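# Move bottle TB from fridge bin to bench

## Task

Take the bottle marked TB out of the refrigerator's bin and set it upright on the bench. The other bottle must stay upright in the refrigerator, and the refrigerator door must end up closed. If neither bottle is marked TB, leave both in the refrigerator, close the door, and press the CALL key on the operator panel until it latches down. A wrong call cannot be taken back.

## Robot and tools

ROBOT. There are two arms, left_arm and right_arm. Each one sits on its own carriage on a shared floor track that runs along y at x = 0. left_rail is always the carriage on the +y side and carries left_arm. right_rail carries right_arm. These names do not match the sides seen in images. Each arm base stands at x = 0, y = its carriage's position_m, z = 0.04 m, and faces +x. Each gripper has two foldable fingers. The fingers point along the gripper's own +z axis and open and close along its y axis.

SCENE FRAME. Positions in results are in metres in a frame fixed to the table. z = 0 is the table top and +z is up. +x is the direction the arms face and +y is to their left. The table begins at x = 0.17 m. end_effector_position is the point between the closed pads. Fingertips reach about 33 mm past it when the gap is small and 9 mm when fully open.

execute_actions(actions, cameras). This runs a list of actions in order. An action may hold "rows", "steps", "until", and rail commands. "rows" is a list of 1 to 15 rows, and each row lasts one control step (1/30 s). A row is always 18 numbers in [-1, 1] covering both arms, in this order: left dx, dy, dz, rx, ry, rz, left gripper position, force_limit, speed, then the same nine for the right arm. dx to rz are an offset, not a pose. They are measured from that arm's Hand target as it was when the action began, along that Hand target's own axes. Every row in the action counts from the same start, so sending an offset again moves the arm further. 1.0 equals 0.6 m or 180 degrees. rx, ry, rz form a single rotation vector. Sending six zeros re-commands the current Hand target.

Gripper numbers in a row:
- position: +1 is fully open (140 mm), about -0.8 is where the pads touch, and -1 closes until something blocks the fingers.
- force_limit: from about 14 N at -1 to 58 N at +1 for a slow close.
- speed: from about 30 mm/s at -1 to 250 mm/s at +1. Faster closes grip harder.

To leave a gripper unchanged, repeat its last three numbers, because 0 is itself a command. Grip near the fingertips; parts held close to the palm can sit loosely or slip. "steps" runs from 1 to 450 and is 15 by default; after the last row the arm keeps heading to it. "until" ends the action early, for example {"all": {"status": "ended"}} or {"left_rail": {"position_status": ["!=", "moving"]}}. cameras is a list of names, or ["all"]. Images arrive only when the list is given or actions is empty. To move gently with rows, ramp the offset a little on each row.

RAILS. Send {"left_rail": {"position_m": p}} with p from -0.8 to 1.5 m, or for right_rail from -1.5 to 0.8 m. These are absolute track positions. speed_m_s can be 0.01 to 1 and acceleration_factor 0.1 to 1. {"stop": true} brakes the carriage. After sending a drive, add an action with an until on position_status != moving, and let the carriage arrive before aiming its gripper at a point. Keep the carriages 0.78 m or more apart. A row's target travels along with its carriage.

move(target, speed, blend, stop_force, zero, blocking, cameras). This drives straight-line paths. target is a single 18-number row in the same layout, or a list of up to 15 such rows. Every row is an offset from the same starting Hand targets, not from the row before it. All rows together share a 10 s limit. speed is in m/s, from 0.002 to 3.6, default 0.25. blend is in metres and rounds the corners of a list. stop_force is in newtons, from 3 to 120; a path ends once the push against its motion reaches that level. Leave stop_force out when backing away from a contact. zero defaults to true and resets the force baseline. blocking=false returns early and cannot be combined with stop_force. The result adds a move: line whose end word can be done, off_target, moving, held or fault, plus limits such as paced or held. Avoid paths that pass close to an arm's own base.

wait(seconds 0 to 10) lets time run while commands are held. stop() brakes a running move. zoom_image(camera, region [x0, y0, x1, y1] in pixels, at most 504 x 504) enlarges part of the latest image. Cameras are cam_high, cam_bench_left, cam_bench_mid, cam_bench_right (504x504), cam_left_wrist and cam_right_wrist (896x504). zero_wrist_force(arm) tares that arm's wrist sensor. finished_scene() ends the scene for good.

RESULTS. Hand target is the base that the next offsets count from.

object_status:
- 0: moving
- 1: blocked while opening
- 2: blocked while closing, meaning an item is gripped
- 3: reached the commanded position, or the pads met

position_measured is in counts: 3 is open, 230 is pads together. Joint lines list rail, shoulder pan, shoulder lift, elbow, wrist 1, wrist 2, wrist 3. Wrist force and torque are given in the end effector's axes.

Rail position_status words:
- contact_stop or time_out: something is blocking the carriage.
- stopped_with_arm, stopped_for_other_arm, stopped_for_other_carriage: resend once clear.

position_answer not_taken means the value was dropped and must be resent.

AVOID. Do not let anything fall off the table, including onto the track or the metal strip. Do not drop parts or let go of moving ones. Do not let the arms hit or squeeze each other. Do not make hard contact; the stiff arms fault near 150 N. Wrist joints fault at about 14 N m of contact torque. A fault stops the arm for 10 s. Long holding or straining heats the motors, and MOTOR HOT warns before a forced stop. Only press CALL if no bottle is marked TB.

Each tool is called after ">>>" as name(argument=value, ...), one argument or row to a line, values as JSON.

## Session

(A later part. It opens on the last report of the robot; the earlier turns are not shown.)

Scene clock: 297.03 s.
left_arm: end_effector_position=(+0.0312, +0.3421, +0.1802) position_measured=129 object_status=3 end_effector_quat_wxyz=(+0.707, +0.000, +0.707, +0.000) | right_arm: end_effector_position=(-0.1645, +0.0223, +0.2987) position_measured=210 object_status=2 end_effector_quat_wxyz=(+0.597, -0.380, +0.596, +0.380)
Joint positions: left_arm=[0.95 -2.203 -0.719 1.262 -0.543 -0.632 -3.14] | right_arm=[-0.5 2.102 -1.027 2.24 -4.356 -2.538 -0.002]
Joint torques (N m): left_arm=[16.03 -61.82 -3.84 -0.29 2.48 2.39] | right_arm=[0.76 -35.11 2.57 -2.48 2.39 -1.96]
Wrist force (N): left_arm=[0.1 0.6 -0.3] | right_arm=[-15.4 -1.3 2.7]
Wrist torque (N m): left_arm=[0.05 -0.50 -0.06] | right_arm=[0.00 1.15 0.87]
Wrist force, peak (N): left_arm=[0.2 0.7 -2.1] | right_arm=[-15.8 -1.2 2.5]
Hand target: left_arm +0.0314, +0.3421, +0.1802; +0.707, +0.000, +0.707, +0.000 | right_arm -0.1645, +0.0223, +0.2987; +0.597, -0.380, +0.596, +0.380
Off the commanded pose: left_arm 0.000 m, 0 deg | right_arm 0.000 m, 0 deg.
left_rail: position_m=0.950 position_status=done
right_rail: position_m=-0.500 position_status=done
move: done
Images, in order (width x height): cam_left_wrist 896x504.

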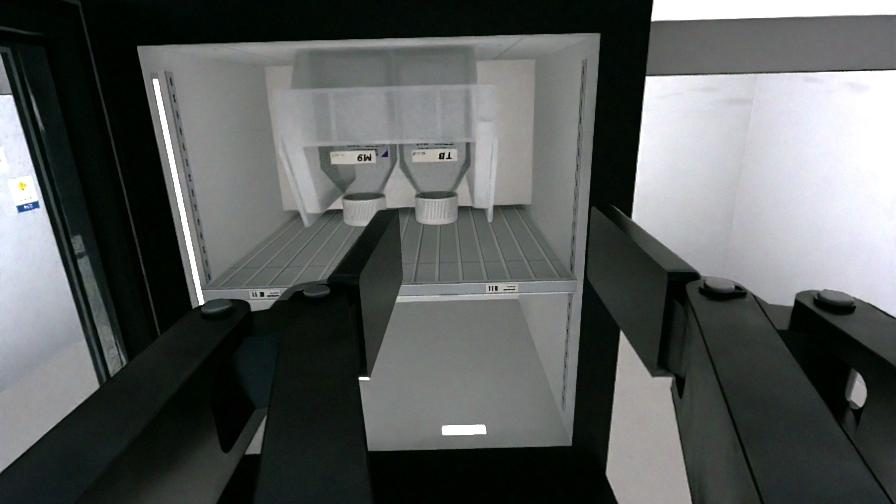

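>>> move(
  target=[-0.12,-0.04,0,0,0,0,0,0,-0.5,0,0,0,0,0,0,-1,0,-1],
  cameras=["cam_left_wrist"],
)

>>> zoom_image(
  camera="cam_left_wrist",
  region=[140, 0, 644, 330],
)

>>> move(
  target=[0.22,0.0,0,0,0,0,0,0,-0.5,0,0,0,0,0,0,-1,0,-1],
  cameras=["cam_left_wrist"],
)

>>> zoom_image(
  camera="cam_left_wrist",
  region=[140, 0, 644, 330],
)

Scene clock: 327.07 s.
left_arm: end_effector_position=(+0.0314, +0.3181, +0.2521) position_measured=129 object_status=3 end_effector_quat_wxyz=(+0.707, +0.000, +0.707, +0.000) | right_arm: end_effector_position=(-0.1645, +0.0223, +0.2987) position_measured=210 object_status=2 end_effector_quat_wxyz=(+0.597, -0.380, +0.596, +0.380)
Joint positions: left_arm=[0.95 -2.182 -0.749 1.113 -0.365 -0.61 -3.14] | right_arm=[-0.5 2.102 -1.027 2.24 -4.356 -2.538 -0.002]
Joint torques (N m): left_arm=[14.77 -43.32 -31.47 3.32 1.46 -2.34] | right_arm=[-5.21 -33.66 1.79 -2.42 2.29 -1.64]
Wrist force (N): left_arm=[0.1 0.4 -0.6] | right_arm=[-15.4 -1.3 2.5]
Wrist torque (N m): left_arm=[-0.02 -0.50 -0.07] | right_arm=[0.00 1.15 0.87]
Wrist force, peak (N): left_arm=[1.5 1.0 -0.3] | right_arm=[-15.8 -1.4 2.7]
Hand target: left_arm +0.0314, +0.3181, +0.2522; +0.707, +0.000, +0.707, +0.000 | right_arm -0.1645, +0.0223, +0.2987; +0.597, -0.380, +0.596, +0.380
Off the commanded pose: left_arm 0.000 m, 0 deg | right_arm 0.000 m, 0 deg.
left_rail: position_m=0.950 position_status=done
right_rail: position_m=-0.500 position_status=done
move: done
Images, in order (width x height): cam_left_wrist 896x504.

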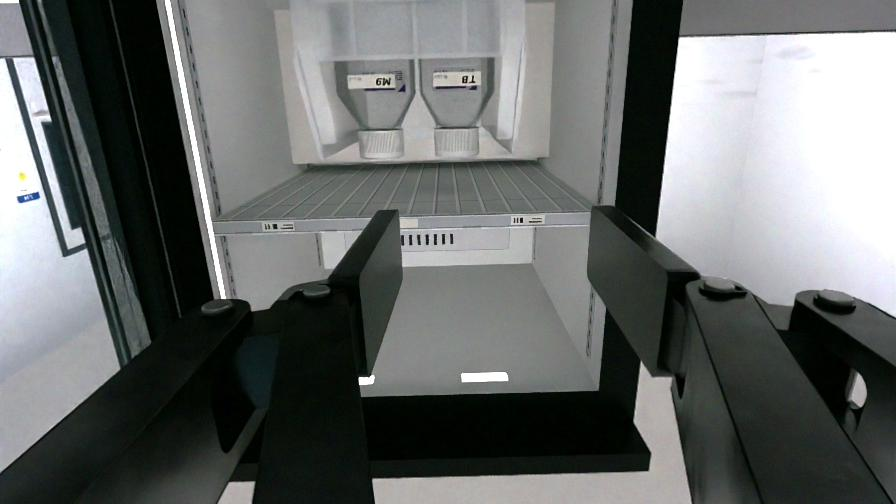

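Scaled by 1.000.

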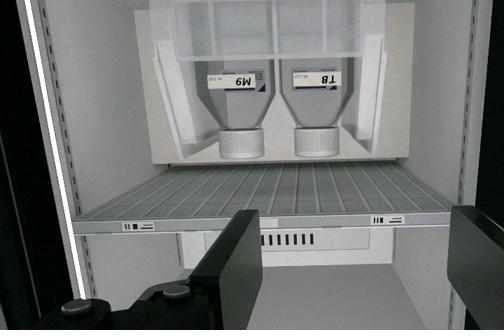

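Scene clock: 328.27 s.
left_arm: end_effector_position=(+0.0314, +0.3182, +0.1204) position_measured=129 object_status=3 end_effector_quat_wxyz=(+0.707, +0.000, +0.707, +0.000) | right_arm: end_effector_position=(-0.1645, +0.0223, +0.2987) position_measured=210 object_status=2 end_effector_quat_wxyz=(+0.597, -0.380, +0.596, +0.380)
Joint positions: left_arm=[0.95 -2.182 -0.592 1.186 -0.594 -0.611 -3.14] | right_arm=[-0.5 2.102 -1.027 2.24 -4.356 -2.538 -0.002]
Joint torques (N m): left_arm=[-10.26 -46.73 -27.64 -0.5 2.06 2.51] | right_arm=[-5.7 -33.02 2.81 -2.48 2.3 -1.73]
Wrist force (N): left_arm=[-0.2 0.5 -0.7] | right_arm=[-15.5 -1.2 2.7]
Wrist torque (N m): left_arm=[0.02 -0.43 -0.06] | right_arm=[0.02 1.17 0.87]
Wrist force, peak (N): left_arm=[2.1 0.8 -0.6] | right_arm=[-15.6 -1.3 2.6]
Hand target: left_arm +0.0314, +0.3181, +0.1202; +0.707, +0.000, +0.707, +0.000 | right_arm -0.1645, +0.0223, +0.2987; +0.597, -0.380, +0.596, +0.380
Off the commanded pose: left_arm 0.000 m, 0 deg | right_arm 0.000 m, 0 deg.
left_rail: position_m=0.950 position_status=done
right_rail: position_m=-0.500 position_status=done
move: done
Images, in order (width x height): cam_left_wrist 896x504.

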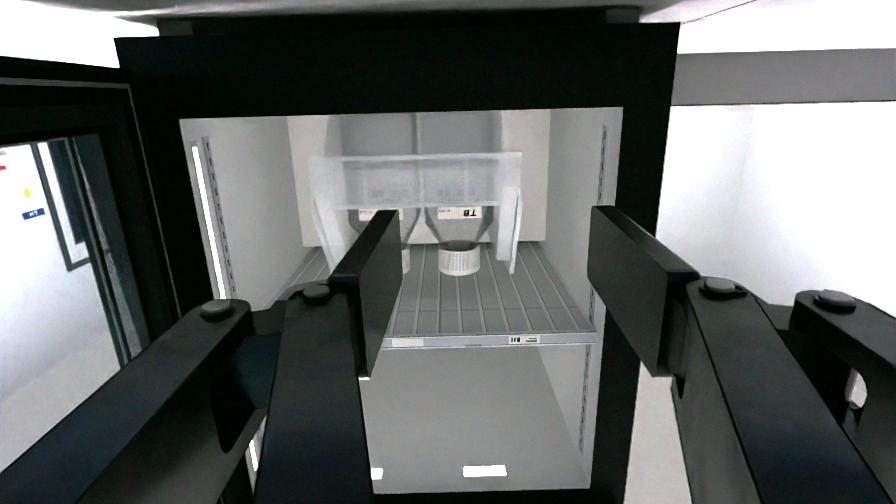

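Scaled by 1.000.

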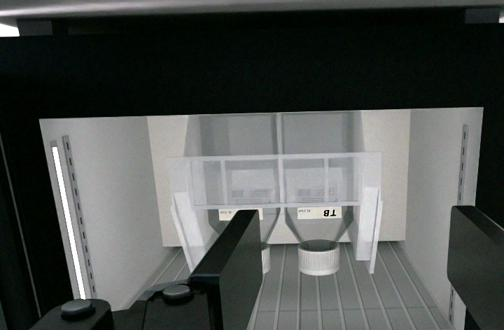

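>>> move(
  target=[-0.225,-0.0083,0.44,0,0.111,0,-0.1,0,-0.5,0,0,0,0,0,0,-1,0,-1],
  speed=0.2,
  cameras=["cam_left_wrist"],
)

Scene clock: 365.27 s.
left_arm: end_effector_position=(+0.2954, +0.3130, +0.2551) position_measured=141 object_status=3 end_effector_quat_wxyz=(+0.574, +0.000, +0.819, +0.000) | right_arm: end_effector_position=(-0.1645, +0.0223, +0.2987) position_measured=210 object_status=2 end_effector_quat_wxyz=(+0.597, -0.380, +0.596, +0.380)
Joint positions: left_arm=[0.95 -1.777 -1.121 1.583 -1.521 -0.403 -2.119] | right_arm=[-0.5 2.102 -1.027 2.24 -4.356 -2.538 -0.002]
Joint torques (N m): left_arm=[15.15 -51.3 -6.84 -4.41 -0.46 2.87] | right_arm=[-4.74 -32.68 2.19 -2.61 2.33 -1.53]
Wrist force (N): left_arm=[0.5 0.8 -0.9] | right_arm=[-15.6 -1.2 2.6]
Wrist torque (N m): left_arm=[0.07 -0.51 -0.16] | right_arm=[0.01 1.19 0.87]
Wrist force, peak (N): left_arm=[-0.8 3.7 0.0] | right_arm=[-15.8 -1.1 2.7]
Hand target: left_arm +0.2954, +0.3130, +0.2551; +0.573, +0.000, +0.819, +0.000 | right_arm -0.1645, +0.0223, +0.2987; +0.597, -0.380, +0.596, +0.380
Off the commanded pose: left_arm 0.000 m, 0 deg | right_arm 0.000 m, 0 deg.
left_rail: position_m=0.950 position_status=done
right_rail: position_m=-0.500 position_status=done
move: done
Images, in order (width x height): cam_left_wrist 896x504.

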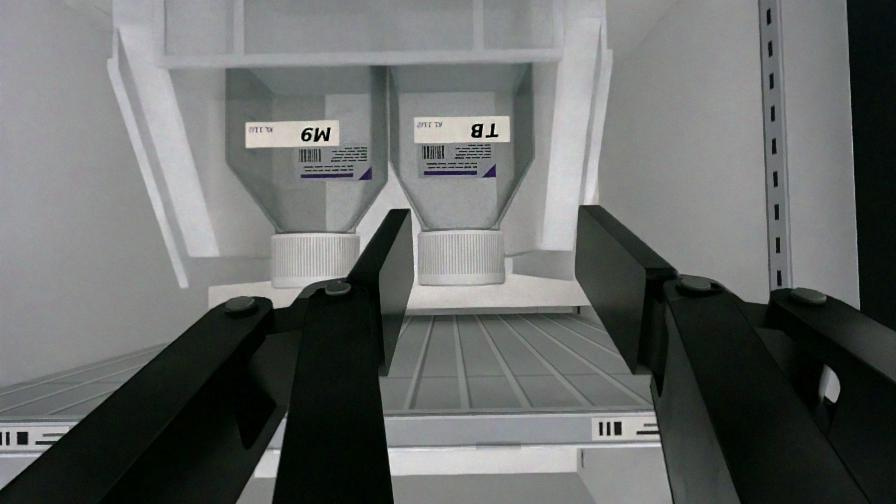

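>>> move(
  target=[0,-0.0183,0.08333,0,0,0,-0.1,0,-0.5,0,0,0,0,0,0,-1,0,-1],
  speed=0.08,
  stop_force=6,
  cameras=["cam_left_wrist"],
)

Scene clock: 379.27 s.
left_arm: end_effector_position=(+0.3424, +0.3020, +0.2379) position_measured=141 object_status=3 end_effector_quat_wxyz=(+0.573, +0.000, +0.819, +0.000) | right_arm: end_effector_position=(-0.1645, +0.0223, +0.2987) position_measured=210 object_status=2 end_effector_quat_wxyz=(+0.597, -0.380, +0.596, +0.380)
Joint positions: left_arm=[0.95 -1.7 -1.071 1.6 -1.76 -0.372 -1.933] | right_arm=[-0.5 2.102 -1.027 2.24 -4.356 -2.538 -0.002]
Joint torques (N m): left_arm=[14.78 -34.73 -8.21 -4.99 5.08 2.91] | right_arm=[-5.81 -31.62 1.88 -2.39 2.4 -1.53]
Wrist force (N): left_arm=[0.8 0.6 -1.1] | right_arm=[-15.5 -1.2 2.7]
Wrist torque (N m): left_arm=[0.05 -0.56 -0.15] | right_arm=[0.02 1.17 0.87]
Wrist force, peak (N): left_arm=[0.1 1.2 -1.6] | right_arm=[-15.8 -1.3 2.5]
Hand target: left_arm +0.3424, +0.3020, +0.2379; +0.573, +0.000, +0.819, +0.000 | right_arm -0.1645, +0.0223, +0.2987; +0.597, -0.380, +0.596, +0.380
Off the commanded pose: left_arm 0.000 m, 0 deg | right_arm 0.000 m, 0 deg.
left_rail: position_m=0.950 position_status=done
right_rail: position_m=-0.500 position_status=done
move: done
Images, in order (width x height): cam_left_wrist 896x504.

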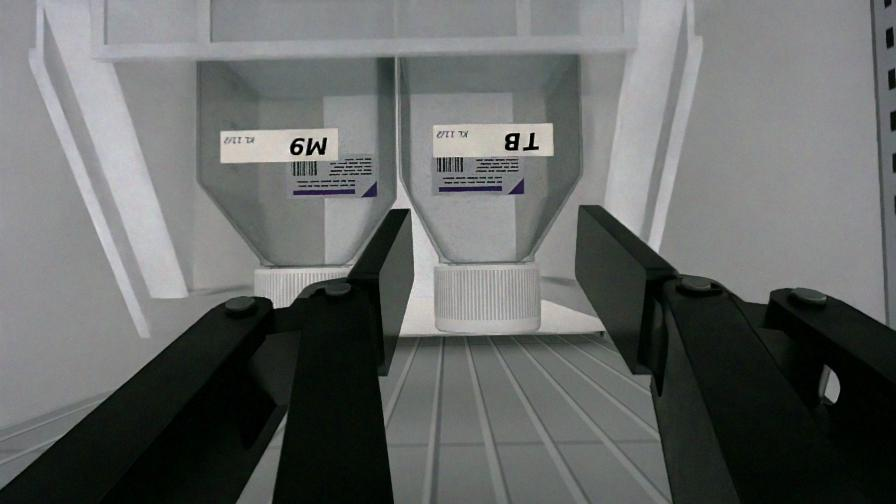

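>>> move(
  target=[0,0.003,0.06,0,0,0,-0.1,0,-0.5,0,0,0,0,0,0,-1,0,-1],
  speed=0.06,
  stop_force=6,
  cameras=["cam_left_wrist"],
)

Scene clock: 384.57 s.
left_arm: end_effector_position=(+0.3659, +0.3037, +0.2295) position_measured=141 object_status=3 end_effector_quat_wxyz=(+0.574, +0.000, +0.819, +0.001) | right_arm: end_effector_position=(-0.1645, +0.0223, +0.2987) position_measured=210 object_status=2 end_effector_quat_wxyz=(+0.597, -0.380, +0.596, +0.380)
Joint positions: left_arm=[0.95 -1.664 -1.053 1.62 -1.88 -0.36 -1.844] | right_arm=[-0.5 2.102 -1.027 2.24 -4.356 -2.538 -0.002]
Joint torques (N m): left_arm=[-11.1 -52.98 -32.84 -0.43 -0.69 -2.52] | right_arm=[-4.59 -30.09 0.82 -2.51 2.26 -1.5]
Wrist force (N): left_arm=[0.3 0.9 -1.0] | right_arm=[-15.2 -1.3 2.6]
Wrist torque (N m): left_arm=[0.10 -0.46 -0.14] | right_arm=[0.06 1.17 0.87]
Wrist force, peak (N): left_arm=[-7.4 -1.2 -7.4] | right_arm=[-15.7 -1.1 2.7]
Hand target: left_arm +0.3659, +0.3037, +0.2295; +0.574, +0.000, +0.819, +0.001 (not the last commanded pose) | right_arm -0.1645, +0.0223, +0.2987; +0.597, -0.380, +0.596, +0.380
Off the commanded pose: left_arm 0.011 m, 0 deg | right_arm 0.000 m, 0 deg.
left_rail: position_m=0.950 position_status=done
right_rail: position_m=-0.500 position_status=done
move: contact (left_arm)
Images, in order (width x height): cam_left_wrist 896x504.

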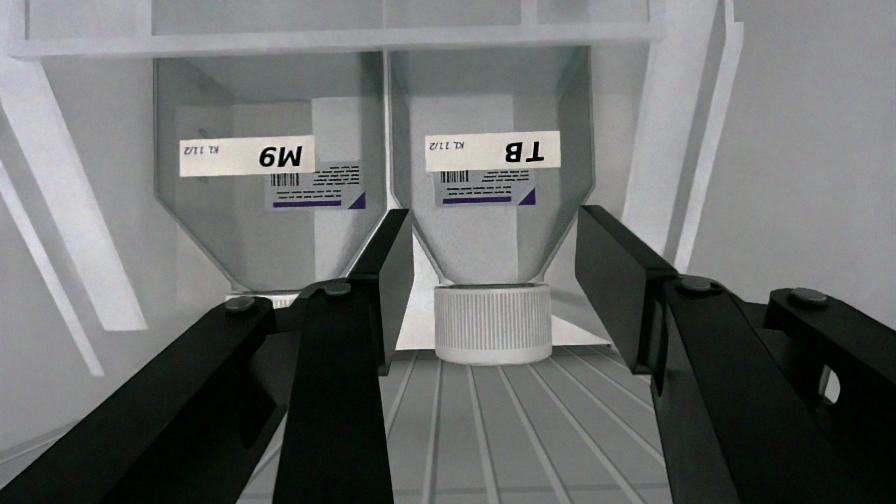

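>>> move(
  target=[
    [0,0,-0.05,0,0,0,-0.1,0,-0.5,0,0,0,0,0,0,-1,0,-1],
    [-0.048,0,-0.04,0,0,0,-0.1,0,-0.5,0,0,0,0,0,0,-1,0,-1],
    [-0.048,0,0.0,0,0,0,-0.1,0,-0.5,0,0,0,0,0,0,-1,0,-1],
  ],
  speed=0.06,
  blend=0.005,
  cameras=["cam_left_wrist","cam_bench_left","cam_bench_mid"],
)

Scene clock: 396.13 s.
left_arm: end_effector_position=(+0.3757, +0.3037, +0.2566) position_measured=141 object_status=3 end_effector_quat_wxyz=(+0.574, +0.000, +0.819, +0.001) | right_arm: end_effector_position=(-0.1645, +0.0223, +0.2987) position_measured=210 object_status=2 end_effector_quat_wxyz=(+0.597, -0.380, +0.596, +0.380)
Joint positions: left_arm=[0.95 -1.649 -1.081 1.595 -1.866 -0.357 -1.802] | right_arm=[-0.5 2.102 -1.027 2.24 -4.356 -2.538 -0.002]
Joint torques (N m): left_arm=[14.38 -34.81 -7.79 -5.43 4.96 2.83] | right_arm=[-4.9 -29.05 -2.09 -2.57 2.38 -1.31]
Wrist force (N): left_arm=[0.5 0.8 -1.2] | right_arm=[-15.2 -1.6 2.5]
Wrist torque (N m): left_arm=[0.11 -0.50 -0.14] | right_arm=[-0.01 1.16 0.87]
Wrist force, peak (N): left_arm=[0.6 1.1 -1.7] | right_arm=[-15.5 -1.4 2.8]
Hand target: left_arm +0.3757, +0.3037, +0.2566; +0.574, +0.000, +0.819, +0.001 | right_arm -0.1645, +0.0223, +0.2987; +0.597, -0.380, +0.596, +0.380
Off the commanded pose: left_arm 0.000 m, 0 deg | right_arm 0.000 m, 0 deg.
left_rail: position_m=0.950 position_status=done
right_rail: position_m=-0.500 position_status=done
move: done
Images, in order (width x height): cam_bench_left 504x504, cam_bench_mid 504x504, cam_left_wrist 896x504.

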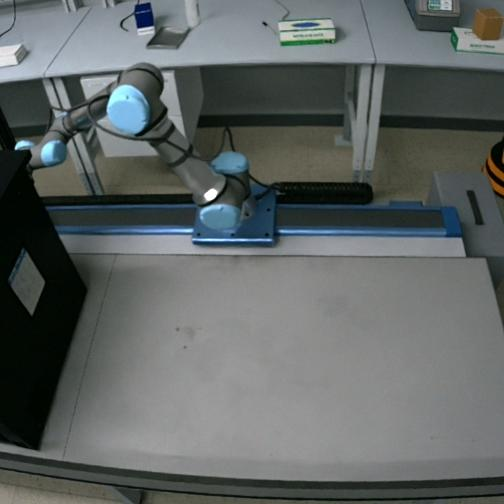

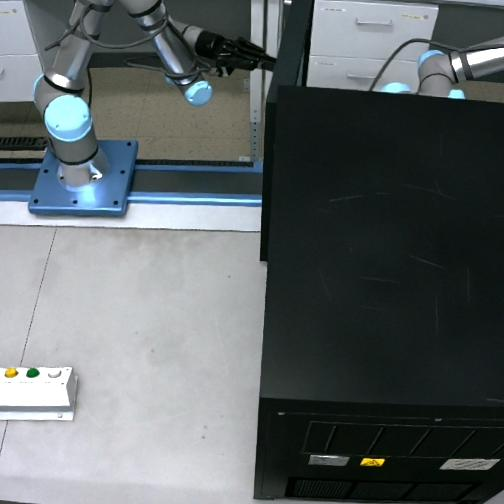

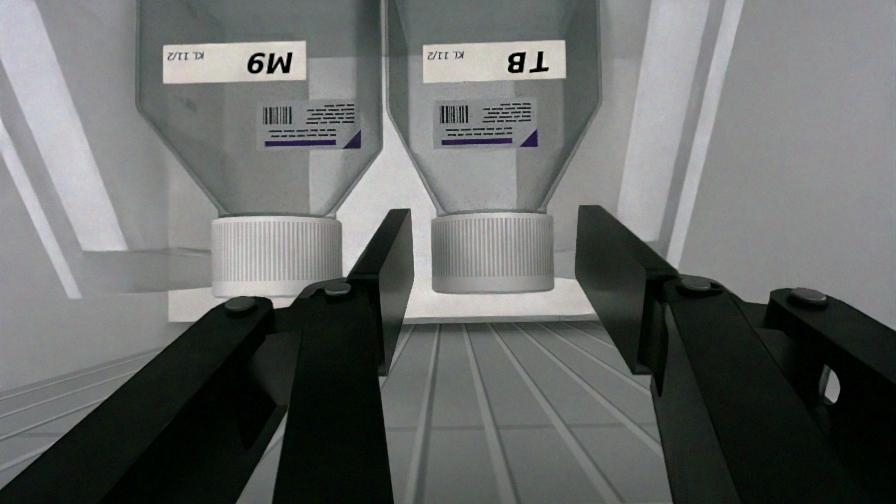

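>>> move(
  target=[-0.003,-0.001,0.025,0,0,0,-0.1,0,-0.5,0,0,0,0,0,0,-1,0,-1],
  speed=0.05,
  stop_force=6,
)

>>> execute_actions(
  actions=[
    {"rows":[[0,0,0,0,0,0,-1,0.4,-1,0,0,0,0,0,0,-1,0,-1]],"steps":60},
  ],
  cameras=["cam_left_wrist"],
)

Scene clock: 405.33 s.
left_arm: end_effector_position=(+0.3904, +0.3031, +0.2531) position_measured=141 object_status=3 end_effector_quat_wxyz=(+0.574, +0.000, +0.819, +0.001) | right_arm: end_effector_position=(-0.1645, +0.0223, +0.2987) position_measured=210 object_status=2 end_effector_quat_wxyz=(+0.597, -0.380, +0.596, +0.380)
Joint positions: left_arm=[0.95 -1.626 -1.066 1.601 -1.947 -0.353 -1.737] | right_arm=[-0.5 2.102 -1.027 2.24 -4.356 -2.538 -0.002]
Joint torques (N m): left_arm=[13.86 -35.66 -7.88 -5.25 5.21 2.99] | right_arm=[-4.1 -29 -7.12 -2.55 2.37 -1.08]
Wrist force (N): left_arm=[0.3 1.0 -0.8] | right_arm=[-15.3 -1.4 2.8]
Wrist torque (N m): left_arm=[0.14 -0.45 -0.14] | right_arm=[0.03 1.19 0.87]
Wrist force, peak (N): left_arm=[0.7 1.1 -1.5] | right_arm=[-15.5 -1.5 2.8]
Hand target: left_arm +0.3904, +0.3031, +0.2531; +0.574, +0.000, +0.819, +0.001 | right_arm -0.1645, +0.0223, +0.2987; +0.597, -0.380, +0.596, +0.380
Off the commanded pose: left_arm 0.000 m, 0 deg | right_arm 0.000 m, 0 deg.
left_rail: position_m=0.950 position_status=done
right_rail: position_m=-0.500 position_status=done
move: done

Scene clock: 407.53 s.
left_arm: end_effector_position=(+0.3904, +0.3031, +0.2531) position_measured=162 object_status=2 end_effector_quat_wxyz=(+0.574, +0.000, +0.819, +0.001) | right_arm: end_effector_position=(-0.1645, +0.0223, +0.2987) position_measured=210 object_status=2 end_effector_quat_wxyz=(+0.597, -0.380, +0.596, +0.380)
Joint positions: left_arm=[0.95 -1.626 -1.066 1.601 -1.947 -0.353 -1.737] | right_arm=[-0.5 2.102 -1.027 2.24 -4.356 -2.538 -0.002]
Joint torques (N m): left_arm=[12.47 -36.01 -10.92 -5.25 2.14 2.83] | right_arm=[-3.32 -28.92 -8.1 -2.5 2.19 -1.16]
Wrist force (N): left_arm=[-1.5 2.4 -2.8] | right_arm=[-14.8 -2.0 2.8]
Wrist torque (N m): left_arm=[0.09 -0.53 -0.12] | right_arm=[-0.03 1.14 0.87]
Wrist force, peak (N): left_arm=[-1.7 2.5 -3.0] | right_arm=[-15.3 -1.8 2.7]
Hand target: left_arm +0.3904, +0.3031, +0.2531; +0.574, +0.000, +0.819, +0.001 | right_arm -0.1645, +0.0223, +0.2987; +0.597, -0.380, +0.596, +0.380
Off the commanded pose: left_arm 0.000 m, 0 deg | right_arm 0.000 m, 0 deg.
left_rail: position_m=0.950 position_status=done
right_rail: position_m=-0.500 position_status=done
Images, in order (width x height): cam_left_wrist 896x504.

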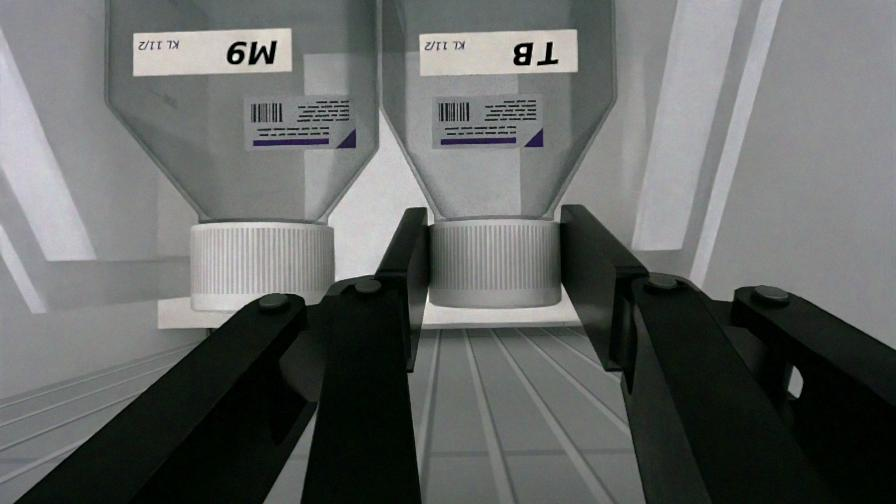

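>>> move(
  target=[-0.0313,0,-0.0114,0,0,0,-1,0.4,-1,0,0,0,0,0,0,-1,0,-1],
  speed=0.04,
  cameras=["cam_left_wrist"],
)

Scene clock: 410.37 s.
left_arm: end_effector_position=(+0.3904, +0.3031, +0.2730) position_measured=162 object_status=2 end_effector_quat_wxyz=(+0.574, +0.000, +0.819, +0.001) | right_arm: end_effector_position=(-0.1645, +0.0223, +0.2987) position_measured=210 object_status=2 end_effector_quat_wxyz=(+0.597, -0.380, +0.596, +0.380)
Joint positions: left_arm=[0.95 -1.626 -1.089 1.579 -1.903 -0.353 -1.737] | right_arm=[-0.5 2.102 -1.027 2.24 -4.356 -2.538 -0.002]
Joint torques (N m): left_arm=[5.59 -54.17 -35.85 -0.96 6.19 -2.43] | right_arm=[-2.46 -28.93 -8.99 -2.48 2.31 -1.07]
Wrist force (N): left_arm=[4.2 0.8 0.1] | right_arm=[-15.3 -1.3 2.5]
Wrist torque (N m): left_arm=[0.14 -0.50 -0.16] | right_arm=[0.03 1.17 0.87]
Wrist force, peak (N): left_arm=[4.7 0.8 0.3] | right_arm=[-15.6 -1.3 2.5]
Hand target: left_arm +0.3904, +0.3031, +0.2731; +0.574, +0.000, +0.819, +0.001 | right_arm -0.1645, +0.0223, +0.2987; +0.597, -0.380, +0.596, +0.380
Off the commanded pose: left_arm 0.000 m, 0 deg | right_arm 0.000 m, 0 deg.
left_rail: position_m=0.950 position_status=done
right_rail: position_m=-0.500 position_status=done
move: done
Images, in order (width x height): cam_left_wrist 896x504.

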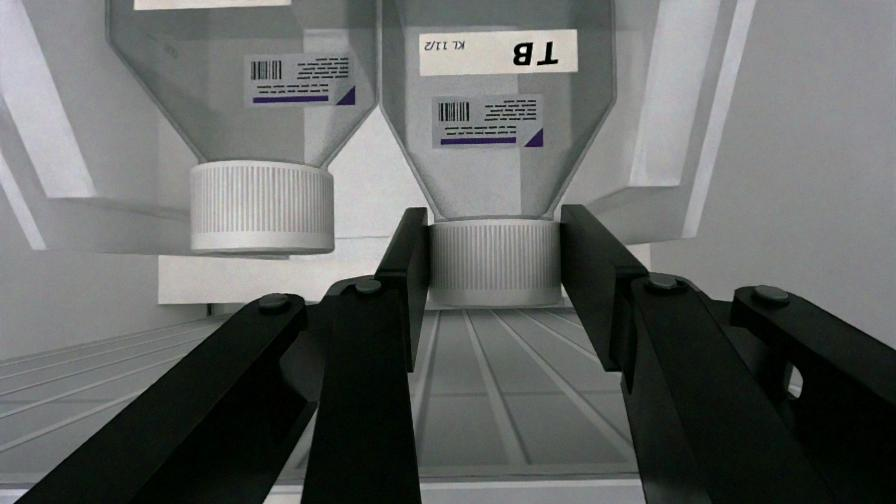

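>>> move(
  target=[
    [-0.0108,0,-0.0432,0,-0.0556,0,-1,0.4,-1,0,0,0,0,0,0,-1,0,-1],
    [0.005,0,-0.0822,0,-0.1111,0,-1,0.4,-1,0,0,0,0,0,0,-1,0,-1],
  ],
  speed=0.05,
  blend=0.005,
  stop_force=10,
  cameras=["cam_left_wrist"],
)

Scene clock: 447.20 s.
left_arm: end_effector_position=(+0.3430, +0.3029, +0.2871) position_measured=162 object_status=2 end_effector_quat_wxyz=(+0.707, +0.000, +0.707, +0.001) | right_arm: end_effector_position=(-0.1645, +0.0223, +0.2987) position_measured=210 object_status=2 end_effector_quat_wxyz=(+0.597, -0.380, +0.596, +0.380)
Joint positions: left_arm=[0.95 -1.729 -0.881 1.256 -0.369 -0.16 -3.146] | right_arm=[-0.5 2.102 -1.027 2.24 -4.356 -2.538 -0.002]
Joint torques (N m): left_arm=[15.28 -46.13 -35.92 2.66 -1.42 -2.56] | right_arm=[-2.4 -26.68 -12.72 -2.35 2.23 -0.9]
Wrist force (N): left_arm=[9.3 1.0 -1.1] | right_arm=[-14.6 -2.0 3.1]
Wrist torque (N m): left_arm=[-0.04 -0.27 -0.09] | right_arm=[0.02 1.15 0.87]
Wrist force, peak (N): left_arm=[9.7 0.0 -1.6] | right_arm=[-15.6 -1.2 2.8]
Hand target: left_arm +0.3430, +0.3029, +0.2871; +0.707, +0.000, +0.707, +0.001 | right_arm -0.1645, +0.0223, +0.2987; +0.597, -0.380, +0.596, +0.380
Off the commanded pose: left_arm 0.000 m, 0 deg | right_arm 0.000 m, 0 deg.
left_rail: position_m=0.950 position_status=done
right_rail: position_m=-0.500 position_status=done
move: done
Images, in order (width x height): cam_left_wrist 896x504.

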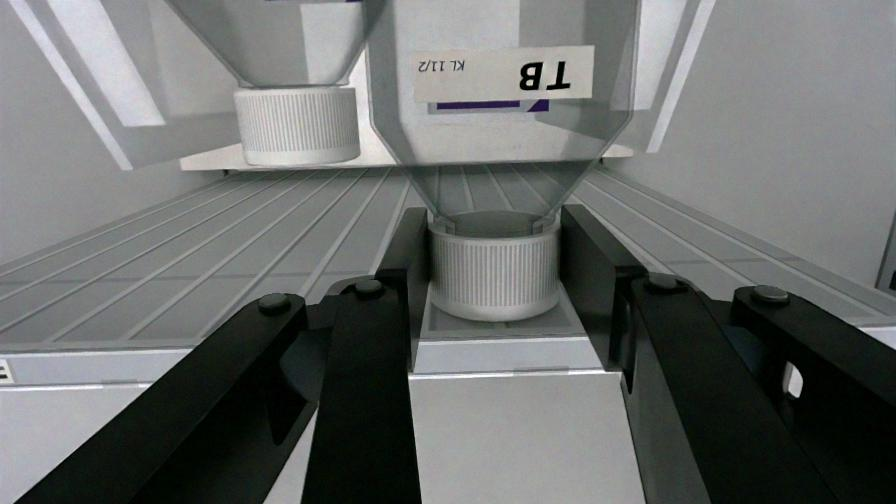

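>>> execute_actions(
  actions=[
    {"rows":[[0,0,0,0,0,0,-0.98,1,-1,0,0,0,0,0,0,-1,0,-1]],"steps":40},
    {"rows":[[0,0,0,0,0,0,-0.98,1,-1,0,0,0,0,0,0,-1,0,-1]],"steps":2},
  ],
  cameras=["cam_left_wrist"],
)

>>> zoom_image(
  camera="cam_left_wrist",
  region=[200, 0, 700, 400],
)

Scene clock: 465.77 s.
left_arm: end_effector_position=(+0.3430, +0.3029, +0.2871) position_measured=163 object_status=2 end_effector_quat_wxyz=(+0.707, +0.000, +0.707, +0.001) | right_arm: end_effector_position=(-0.1645, +0.0223, +0.2987) position_measured=210 object_status=2 end_effector_quat_wxyz=(+0.597, -0.380, +0.596, +0.380)
Joint positions: left_arm=[0.95 -1.729 -0.881 1.256 -0.369 -0.16 -3.147] | right_arm=[-0.5 2.102 -1.027 2.24 -4.356 -2.538 -0.002]
Joint torques (N m): left_arm=[14.03 -48.08 -35.87 2.67 -1.45 -2.86] | right_arm=[-1.99 -26 -13.8 -1.81 2.31 -0.81]
Wrist force (N): left_arm=[10.1 0.8 -1.7] | right_arm=[-14.8 -2.0 3.0]
Wrist torque (N m): left_arm=[0.00 -0.26 -0.09] | right_arm=[0.04 1.17 0.87]
Wrist force, peak (N): left_arm=[10.5 0.6 -1.7] | right_arm=[-15.0 -1.9 2.9]
Hand target: left_arm +0.3430, +0.3029, +0.2871; +0.707, +0.000, +0.707, +0.001 | right_arm -0.1645, +0.0223, +0.2987; +0.597, -0.380, +0.596, +0.380
Off the commanded pose: left_arm 0.000 m, 0 deg | right_arm 0.000 m, 0 deg.
left_rail: position_m=0.950 position_status=done
right_rail: position_m=-0.500 position_status=done
Images, in order (width x height): cam_left_wrist 896x504.

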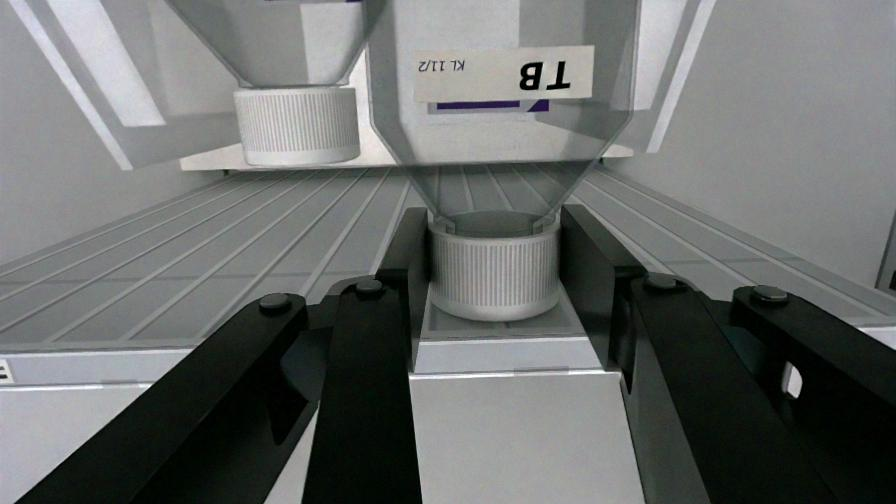

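Scaled by 1.008 from the camera's 896x504 image, which has a finer 1280x720 frame.

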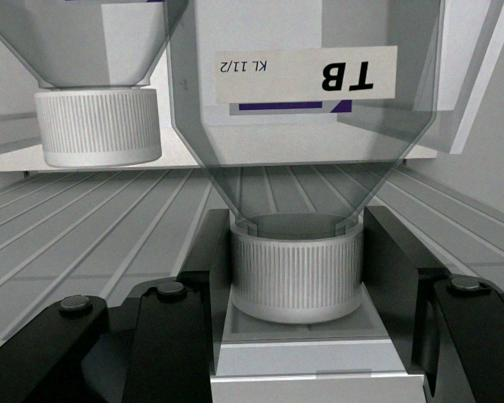

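>>> move(
  target=[-0.0118,0,-0.0233,0,-0.1111,0,-0.98,1,-1,0,0,0,0,0,0,-1,0,-1],
  speed=0.05,
  stop_force=12,
  cameras=["cam_left_wrist"],
)

Scene clock: 474.63 s.
left_arm: end_effector_position=(+0.3381, +0.3025, +0.2894) position_measured=163 object_status=2 end_effector_quat_wxyz=(+0.743, -0.001, +0.669, +0.003) | right_arm: end_effector_position=(-0.1645, +0.0223, +0.2987) position_measured=210 object_status=2 end_effector_quat_wxyz=(+0.597, -0.380, +0.596, +0.380)
Joint positions: left_arm=[0.95 -1.733 -0.71 1.07 0.2 -0.199 -3.691] | right_arm=[-0.5 2.102 -1.027 2.24 -4.356 -2.538 -0.002]
Joint torques (N m): left_arm=[16.1 -80.05 -12.52 1.81 -1.58 2.41] | right_arm=[-1.95 -25.04 -12.77 -1.75 2.24 -0.7]
Wrist force (N): left_arm=[31.5 2.0 -7.2] | right_arm=[-13.3 -2.4 3.0]
Wrist torque (N m): left_arm=[-0.01 -0.25 0.06] | right_arm=[-0.01 1.11 0.85]
Wrist force, peak (N): left_arm=[35.8 1.7 -5.8] | right_arm=[-15.5 -1.2 2.6]
Hand target: left_arm +0.3381, +0.3025, +0.2894; +0.743, -0.001, +0.669, +0.003 (not the last commanded pose) | right_arm -0.1645, +0.0223, +0.2987; +0.597, -0.380, +0.596, +0.380
Off the commanded pose: left_arm 0.010 m, 14 deg | right_arm 0.000 m, 0 deg.
left_rail: position_m=0.950 position_status=done
right_rail: position_m=-0.500 position_status=done
move: contact (left_arm)
Images, in order (width x height): cam_left_wrist 896x504.

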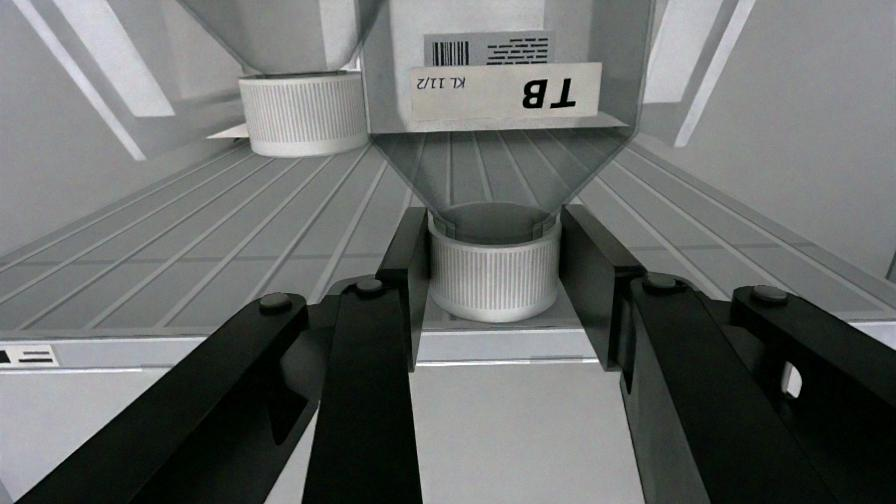

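>>> move(
  target=[0.0423,0,0.004,0,0,0,-0.98,1,-1,0,0,0,0,0,0,-1,0,-1],
  speed=0.05,
  cameras=["cam_left_wrist"],
)

Scene clock: 484.83 s.
left_arm: end_effector_position=(+0.3431, +0.3026, +0.2646) position_measured=163 object_status=2 end_effector_quat_wxyz=(+0.743, -0.001, +0.669, +0.003) | right_arm: end_effector_position=(-0.1645, +0.0223, +0.2987) position_measured=210 object_status=2 end_effector_quat_wxyz=(+0.597, -0.380, +0.596, +0.380)
Joint positions: left_arm=[0.95 -1.725 -0.679 1.084 0.178 -0.192 -3.712] | right_arm=[-0.5 2.102 -1.027 2.24 -4.356 -2.538 -0.002]
Joint torques (N m): left_arm=[14.18 -45.51 -5.61 0.01 1.46 -2.62] | right_arm=[-0.76 -23.72 -12.05 -1.58 2.22 -0.6]
Wrist force (N): left_arm=[-0.7 0.8 1.9] | right_arm=[-12.6 -1.4 2.6]
Wrist torque (N m): left_arm=[0.14 -0.55 -0.05] | right_arm=[0.03 1.12 0.87]
Wrist force, peak (N): left_arm=[31.8 1.6 -7.5] | right_arm=[-13.7 -2.3 3.2]
Hand target: left_arm +0.3431, +0.3026, +0.2644; +0.743, -0.001, +0.669, +0.003 | right_arm -0.1645, +0.0223, +0.2987; +0.597, -0.380, +0.596, +0.380
Off the commanded pose: left_arm 0.000 m, 0 deg | right_arm 0.000 m, 0 deg.
left_rail: position_m=0.950 position_status=done
right_rail: position_m=-0.500 position_status=done
move: done
Images, in order (width x height): cam_left_wrist 896x504.

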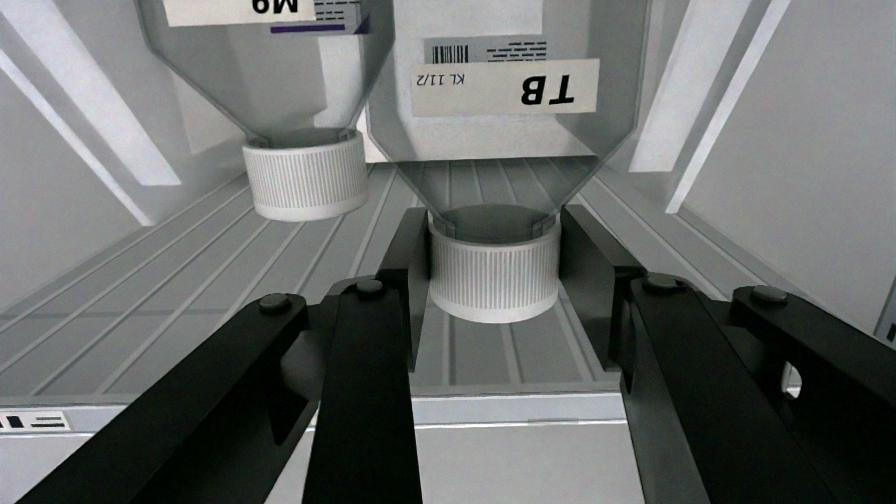

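>>> move(
  target=[0.002,0,-0.0143,0,-0.1111,0,-0.98,1,-1,0,0,0,0,0,0,-1,0,-1],
  speed=0.05,
  stop_force=12,
  cameras=["cam_left_wrist"],
)

Scene clock: 492.40 s.
left_arm: end_effector_position=(+0.3347, +0.3026, +0.2623) position_measured=163 object_status=2 end_effector_quat_wxyz=(+0.848, -0.001, +0.530, +0.004) | right_arm: end_effector_position=(-0.1645, +0.0223, +0.2987) position_measured=210 object_status=2 end_effector_quat_wxyz=(+0.597, -0.380, +0.596, +0.380)
Joint positions: left_arm=[0.95 -1.692 -0.361 0.901 0.777 -0.47 -4.427] | right_arm=[-0.5 2.102 -1.027 2.24 -4.356 -2.538 -0.002]
Joint torques (N m): left_arm=[13.72 -53.14 -29.16 6.26 -6.44 -2.76] | right_arm=[-1.31 -24.45 -12.27 -1.46 2.27 -0.5]
Wrist force (N): left_arm=[2.9 0.9 -1.3] | right_arm=[-12.9 -1.9 2.9]
Wrist torque (N m): left_arm=[0.16 -0.21 -0.08] | right_arm=[0.00 1.09 0.87]
Wrist force, peak (N): left_arm=[3.9 0.9 -0.8] | right_arm=[-13.3 -1.7 2.7]
Hand target: left_arm +0.3347, +0.3026, +0.2623; +0.848, -0.001, +0.530, +0.004 | right_arm -0.1645, +0.0223, +0.2987; +0.597, -0.380, +0.596, +0.380
Off the commanded pose: left_arm 0.000 m, 0 deg | right_arm 0.000 m, 0 deg.
left_rail: position_m=0.950 position_status=done
right_rail: position_m=-0.500 position_status=done
move: done
Images, in order (width x height): cam_left_wrist 896x504.

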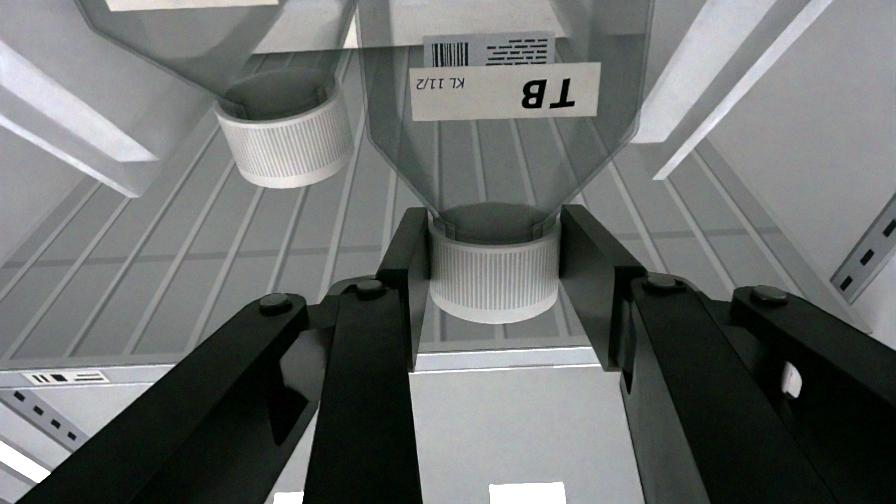

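>>> move(
  target=[
    [-0.0187,0,-0.0325,0,-0.0833,0,-0.98,1,-1,0,0,0,0,0,0,-1,0,-1],
    [-0.0437,0,-0.0535,0,-0.1389,0,-0.98,1,-1,0,0,0,0,0,0,-1,0,-1],
  ],
  speed=0.05,
  blend=0.004,
  stop_force=14,
  cameras=["cam_left_wrist"],
)

Scene clock: 498.40 s.
left_arm: end_effector_position=(+0.3202, +0.3025, +0.2633) position_measured=163 object_status=2 end_effector_quat_wxyz=(+0.890, +0.000, +0.456, +0.004) | right_arm: end_effector_position=(-0.1645, +0.0223, +0.2987) position_measured=210 object_status=2 end_effector_quat_wxyz=(+0.597, -0.380, +0.596, +0.380)
Joint positions: left_arm=[0.95 -1.673 -0.263 0.85 0.838 -0.631 -4.527] | right_arm=[-0.5 2.102 -1.027 2.24 -4.356 -2.538 -0.002]
Joint torques (N m): left_arm=[-10.12 -71.45 -1.68 0.98 -0.07 2.53] | right_arm=[-2.35 -23.8 -11.88 -1.51 2.11 -0.47]
Wrist force (N): left_arm=[2.7 0.5 -0.7] | right_arm=[-13.1 -1.8 3.1]
Wrist torque (N m): left_arm=[0.07 -0.26 -0.08] | right_arm=[0.02 1.12 0.87]
Wrist force, peak (N): left_arm=[3.5 0.4 -1.3] | right_arm=[-13.4 -1.6 3.0]
Hand target: left_arm +0.3202, +0.3025, +0.2633; +0.890, +0.000, +0.456, +0.004 (not the last commanded pose) | right_arm -0.1645, +0.0223, +0.2987; +0.597, -0.380, +0.596, +0.380
Off the commanded pose: left_arm 0.027 m, 15 deg | right_arm 0.000 m, 0 deg.
left_rail: position_m=0.950 position_status=done
right_rail: position_m=-0.500 position_status=done
move: held (left_arm; a check stopped the path); path passed 0 of 2 targets; limits=held
pose unreachable (left arm): on one or more control steps of this call, first in action 0 (counted from 0), this arm could not follow its commanded pose, so it was not sent that pose on those steps. It may still have moved: this result reports where it is.
cause: moving toward the commanded pose would bring a part of the arm (just beyond joint 6 (wrist 2)) too close to the robot's own body.
Images, in order (width x height): cam_left_wrist 896x504.

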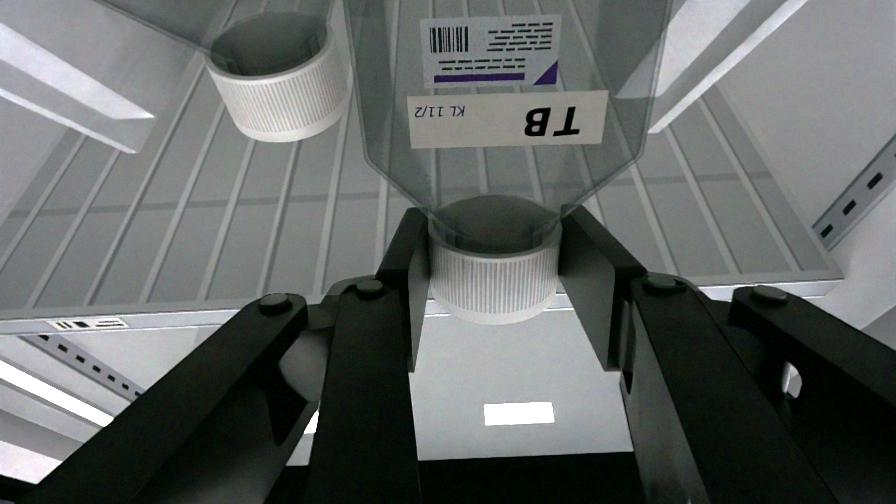

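>>> move(
  target=[-0.0455,0,-0.0288,0,0,0,-0.98,1,-1,0,0,0,0,0,0,-1,0,-1],
  speed=0.04,
  stop_force=20,
  cameras=["cam_left_wrist"],
)

Scene clock: 507.43 s.
left_arm: end_effector_position=(+0.2902, +0.3022, +0.2753) position_measured=163 object_status=2 end_effector_quat_wxyz=(+0.890, +0.000, +0.456, +0.004) | right_arm: end_effector_position=(-0.1645, +0.0223, +0.2987) position_measured=210 object_status=2 end_effector_quat_wxyz=(+0.597, -0.380, +0.596, +0.380)
Joint positions: left_arm=[0.95 -1.719 -0.303 0.883 0.782 -0.64 -4.45] | right_arm=[-0.5 2.102 -1.027 2.24 -4.356 -2.538 -0.002]
Joint torques (N m): left_arm=[-11.62 -70.35 -2.49 1.39 -6.07 2.79] | right_arm=[-1.99 -23.98 -11.75 -1.35 2.12 -0.41]
Wrist force (N): left_arm=[3.8 0.2 0.4] | right_arm=[-13.8 -1.7 2.7]
Wrist torque (N m): left_arm=[-0.01 -0.47 -0.20] | right_arm=[0.03 1.15 0.87]
Wrist force, peak (N): left_arm=[21.0 0.4 -7.1] | right_arm=[-15.2 -1.5 2.7]
Hand target: left_arm +0.2902, +0.3022, +0.2753; +0.890, +0.000, +0.456, +0.004 | right_arm -0.1645, +0.0223, +0.2987; +0.597, -0.380, +0.596, +0.380
Off the commanded pose: left_arm 0.000 m, 0 deg | right_arm 0.000 m, 0 deg.
left_rail: position_m=0.950 position_status=done
right_rail: position_m=-0.500 position_status=done
move: done
Images, in order (width x height): cam_left_wrist 896x504.

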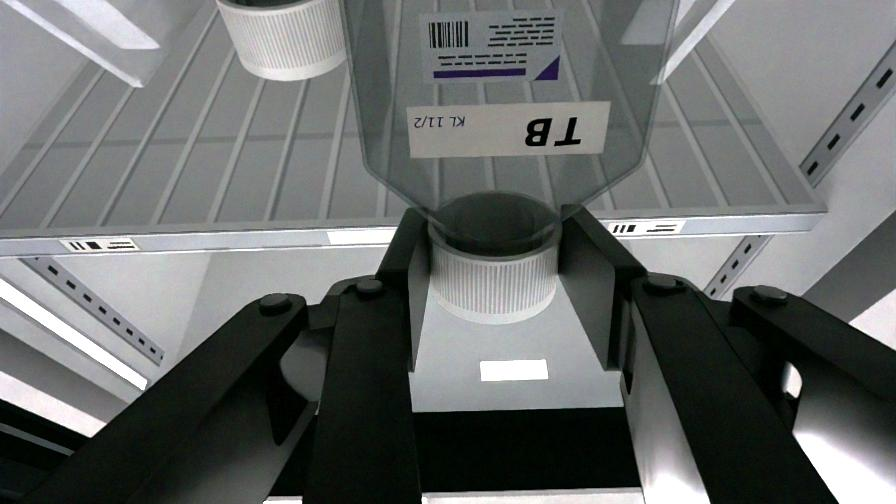

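>>> move(
  target=[-0.0717,0,0,0,0,0,-0.98,1,-1,0,0,0,0,0,0,-1,0,-1],
  speed=0.04,
  stop_force=15,
  cameras=["cam_left_wrist"],
)

Scene clock: 513.50 s.
left_arm: end_effector_position=(+0.2651, +0.3020, +0.3103) position_measured=163 object_status=2 end_effector_quat_wxyz=(+0.890, +0.000, +0.456, +0.004) | right_arm: end_effector_position=(-0.1645, +0.0223, +0.2987) position_measured=210 object_status=2 end_effector_quat_wxyz=(+0.597, -0.380, +0.596, +0.380)
Joint positions: left_arm=[0.95 -1.758 -0.371 0.914 0.769 -0.649 -4.387] | right_arm=[-0.5 2.102 -1.027 2.24 -4.356 -2.538 -0.002]
Joint torques (N m): left_arm=[-12.97 -71.45 -3.18 1.19 -5.81 3.11] | right_arm=[-2.85 -25.18 -11.31 -1.35 2.01 -0.22]
Wrist force (N): left_arm=[3.2 0.4 -0.4] | right_arm=[-13.7 -1.9 2.7]
Wrist torque (N m): left_arm=[0.04 -0.38 -0.20] | right_arm=[0.01 1.11 0.87]
Wrist force, peak (N): left_arm=[4.2 0.0 0.4] | right_arm=[-14.0 -2.0 2.9]
Hand target: left_arm +0.2651, +0.3020, +0.3103; +0.890, +0.000, +0.456, +0.004 | right_arm -0.1645, +0.0223, +0.2987; +0.597, -0.380, +0.596, +0.380
Off the commanded pose: left_arm 0.000 m, 0 deg | right_arm 0.000 m, 0 deg.
left_rail: position_m=0.950 position_status=done
right_rail: position_m=-0.500 position_status=done
move: done
Images, in order (width x height): cam_left_wrist 896x504.

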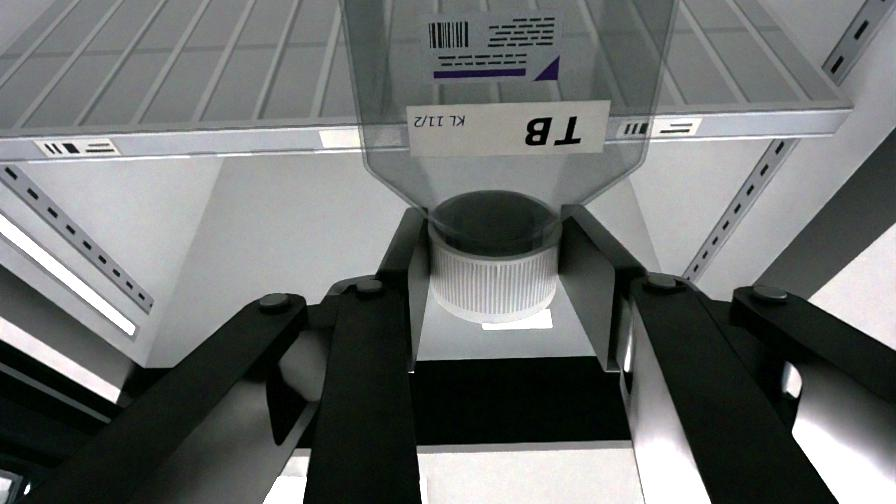

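>>> move(
  target=[-0.14,0,0,0,0,0,-0.98,1,-1,0,0,0,0,0,0,-1,0,-1],
  speed=0.04,
  stop_force=12,
  cameras=["cam_left_wrist"],
)

Scene clock: 518.07 s.
left_arm: end_effector_position=(+0.2160, +0.3014, +0.3785) position_measured=163 object_status=2 end_effector_quat_wxyz=(+0.890, +0.000, +0.456, +0.004) | right_arm: end_effector_position=(-0.1645, +0.0223, +0.2987) position_measured=210 object_status=2 end_effector_quat_wxyz=(+0.597, -0.380, +0.596, +0.380)
Joint positions: left_arm=[0.95 -1.833 -0.483 0.927 0.775 -0.671 -4.271] | right_arm=[-0.5 2.102 -1.027 2.24 -4.356 -2.538 -0.002]
Joint torques (N m): left_arm=[-11.55 -68.88 -29.86 6.86 -5.5 3.13] | right_arm=[-1.18 -24.32 -10.94 -1.22 1.93 -0.17]
Wrist force (N): left_arm=[2.6 0.4 -1.0] | right_arm=[-13.5 -2.4 3.2]
Wrist torque (N m): left_arm=[0.09 -0.24 -0.20] | right_arm=[-0.02 1.08 0.87]
Wrist force, peak (N): left_arm=[4.1 0.6 -0.2] | right_arm=[-14.0 -2.1 3.1]
Hand target: left_arm +0.2160, +0.3014, +0.3785; +0.890, +0.000, +0.456, +0.004 | right_arm -0.1645, +0.0223, +0.2987; +0.597, -0.380, +0.596, +0.380
Off the commanded pose: left_arm 0.000 m, 0 deg | right_arm 0.000 m, 0 deg.
left_rail: position_m=0.950 position_status=done
right_rail: position_m=-0.500 position_status=done
move: done
Images, in order (width x height): cam_left_wrist 896x504.

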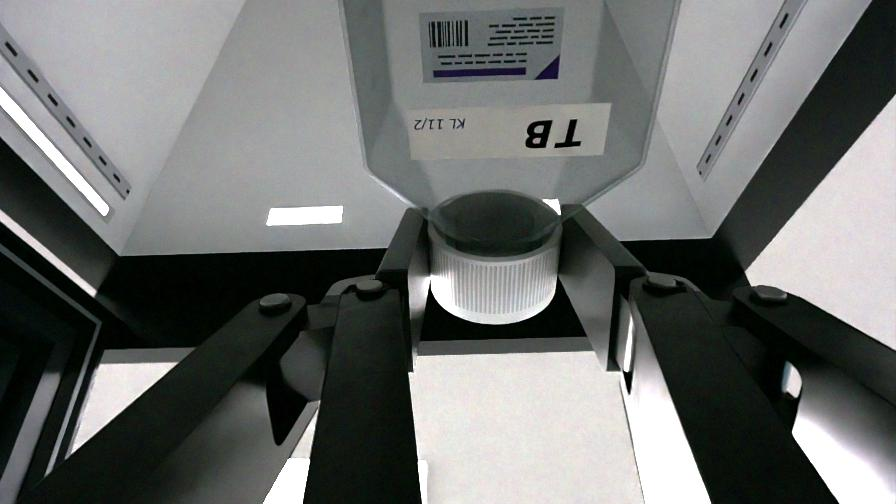

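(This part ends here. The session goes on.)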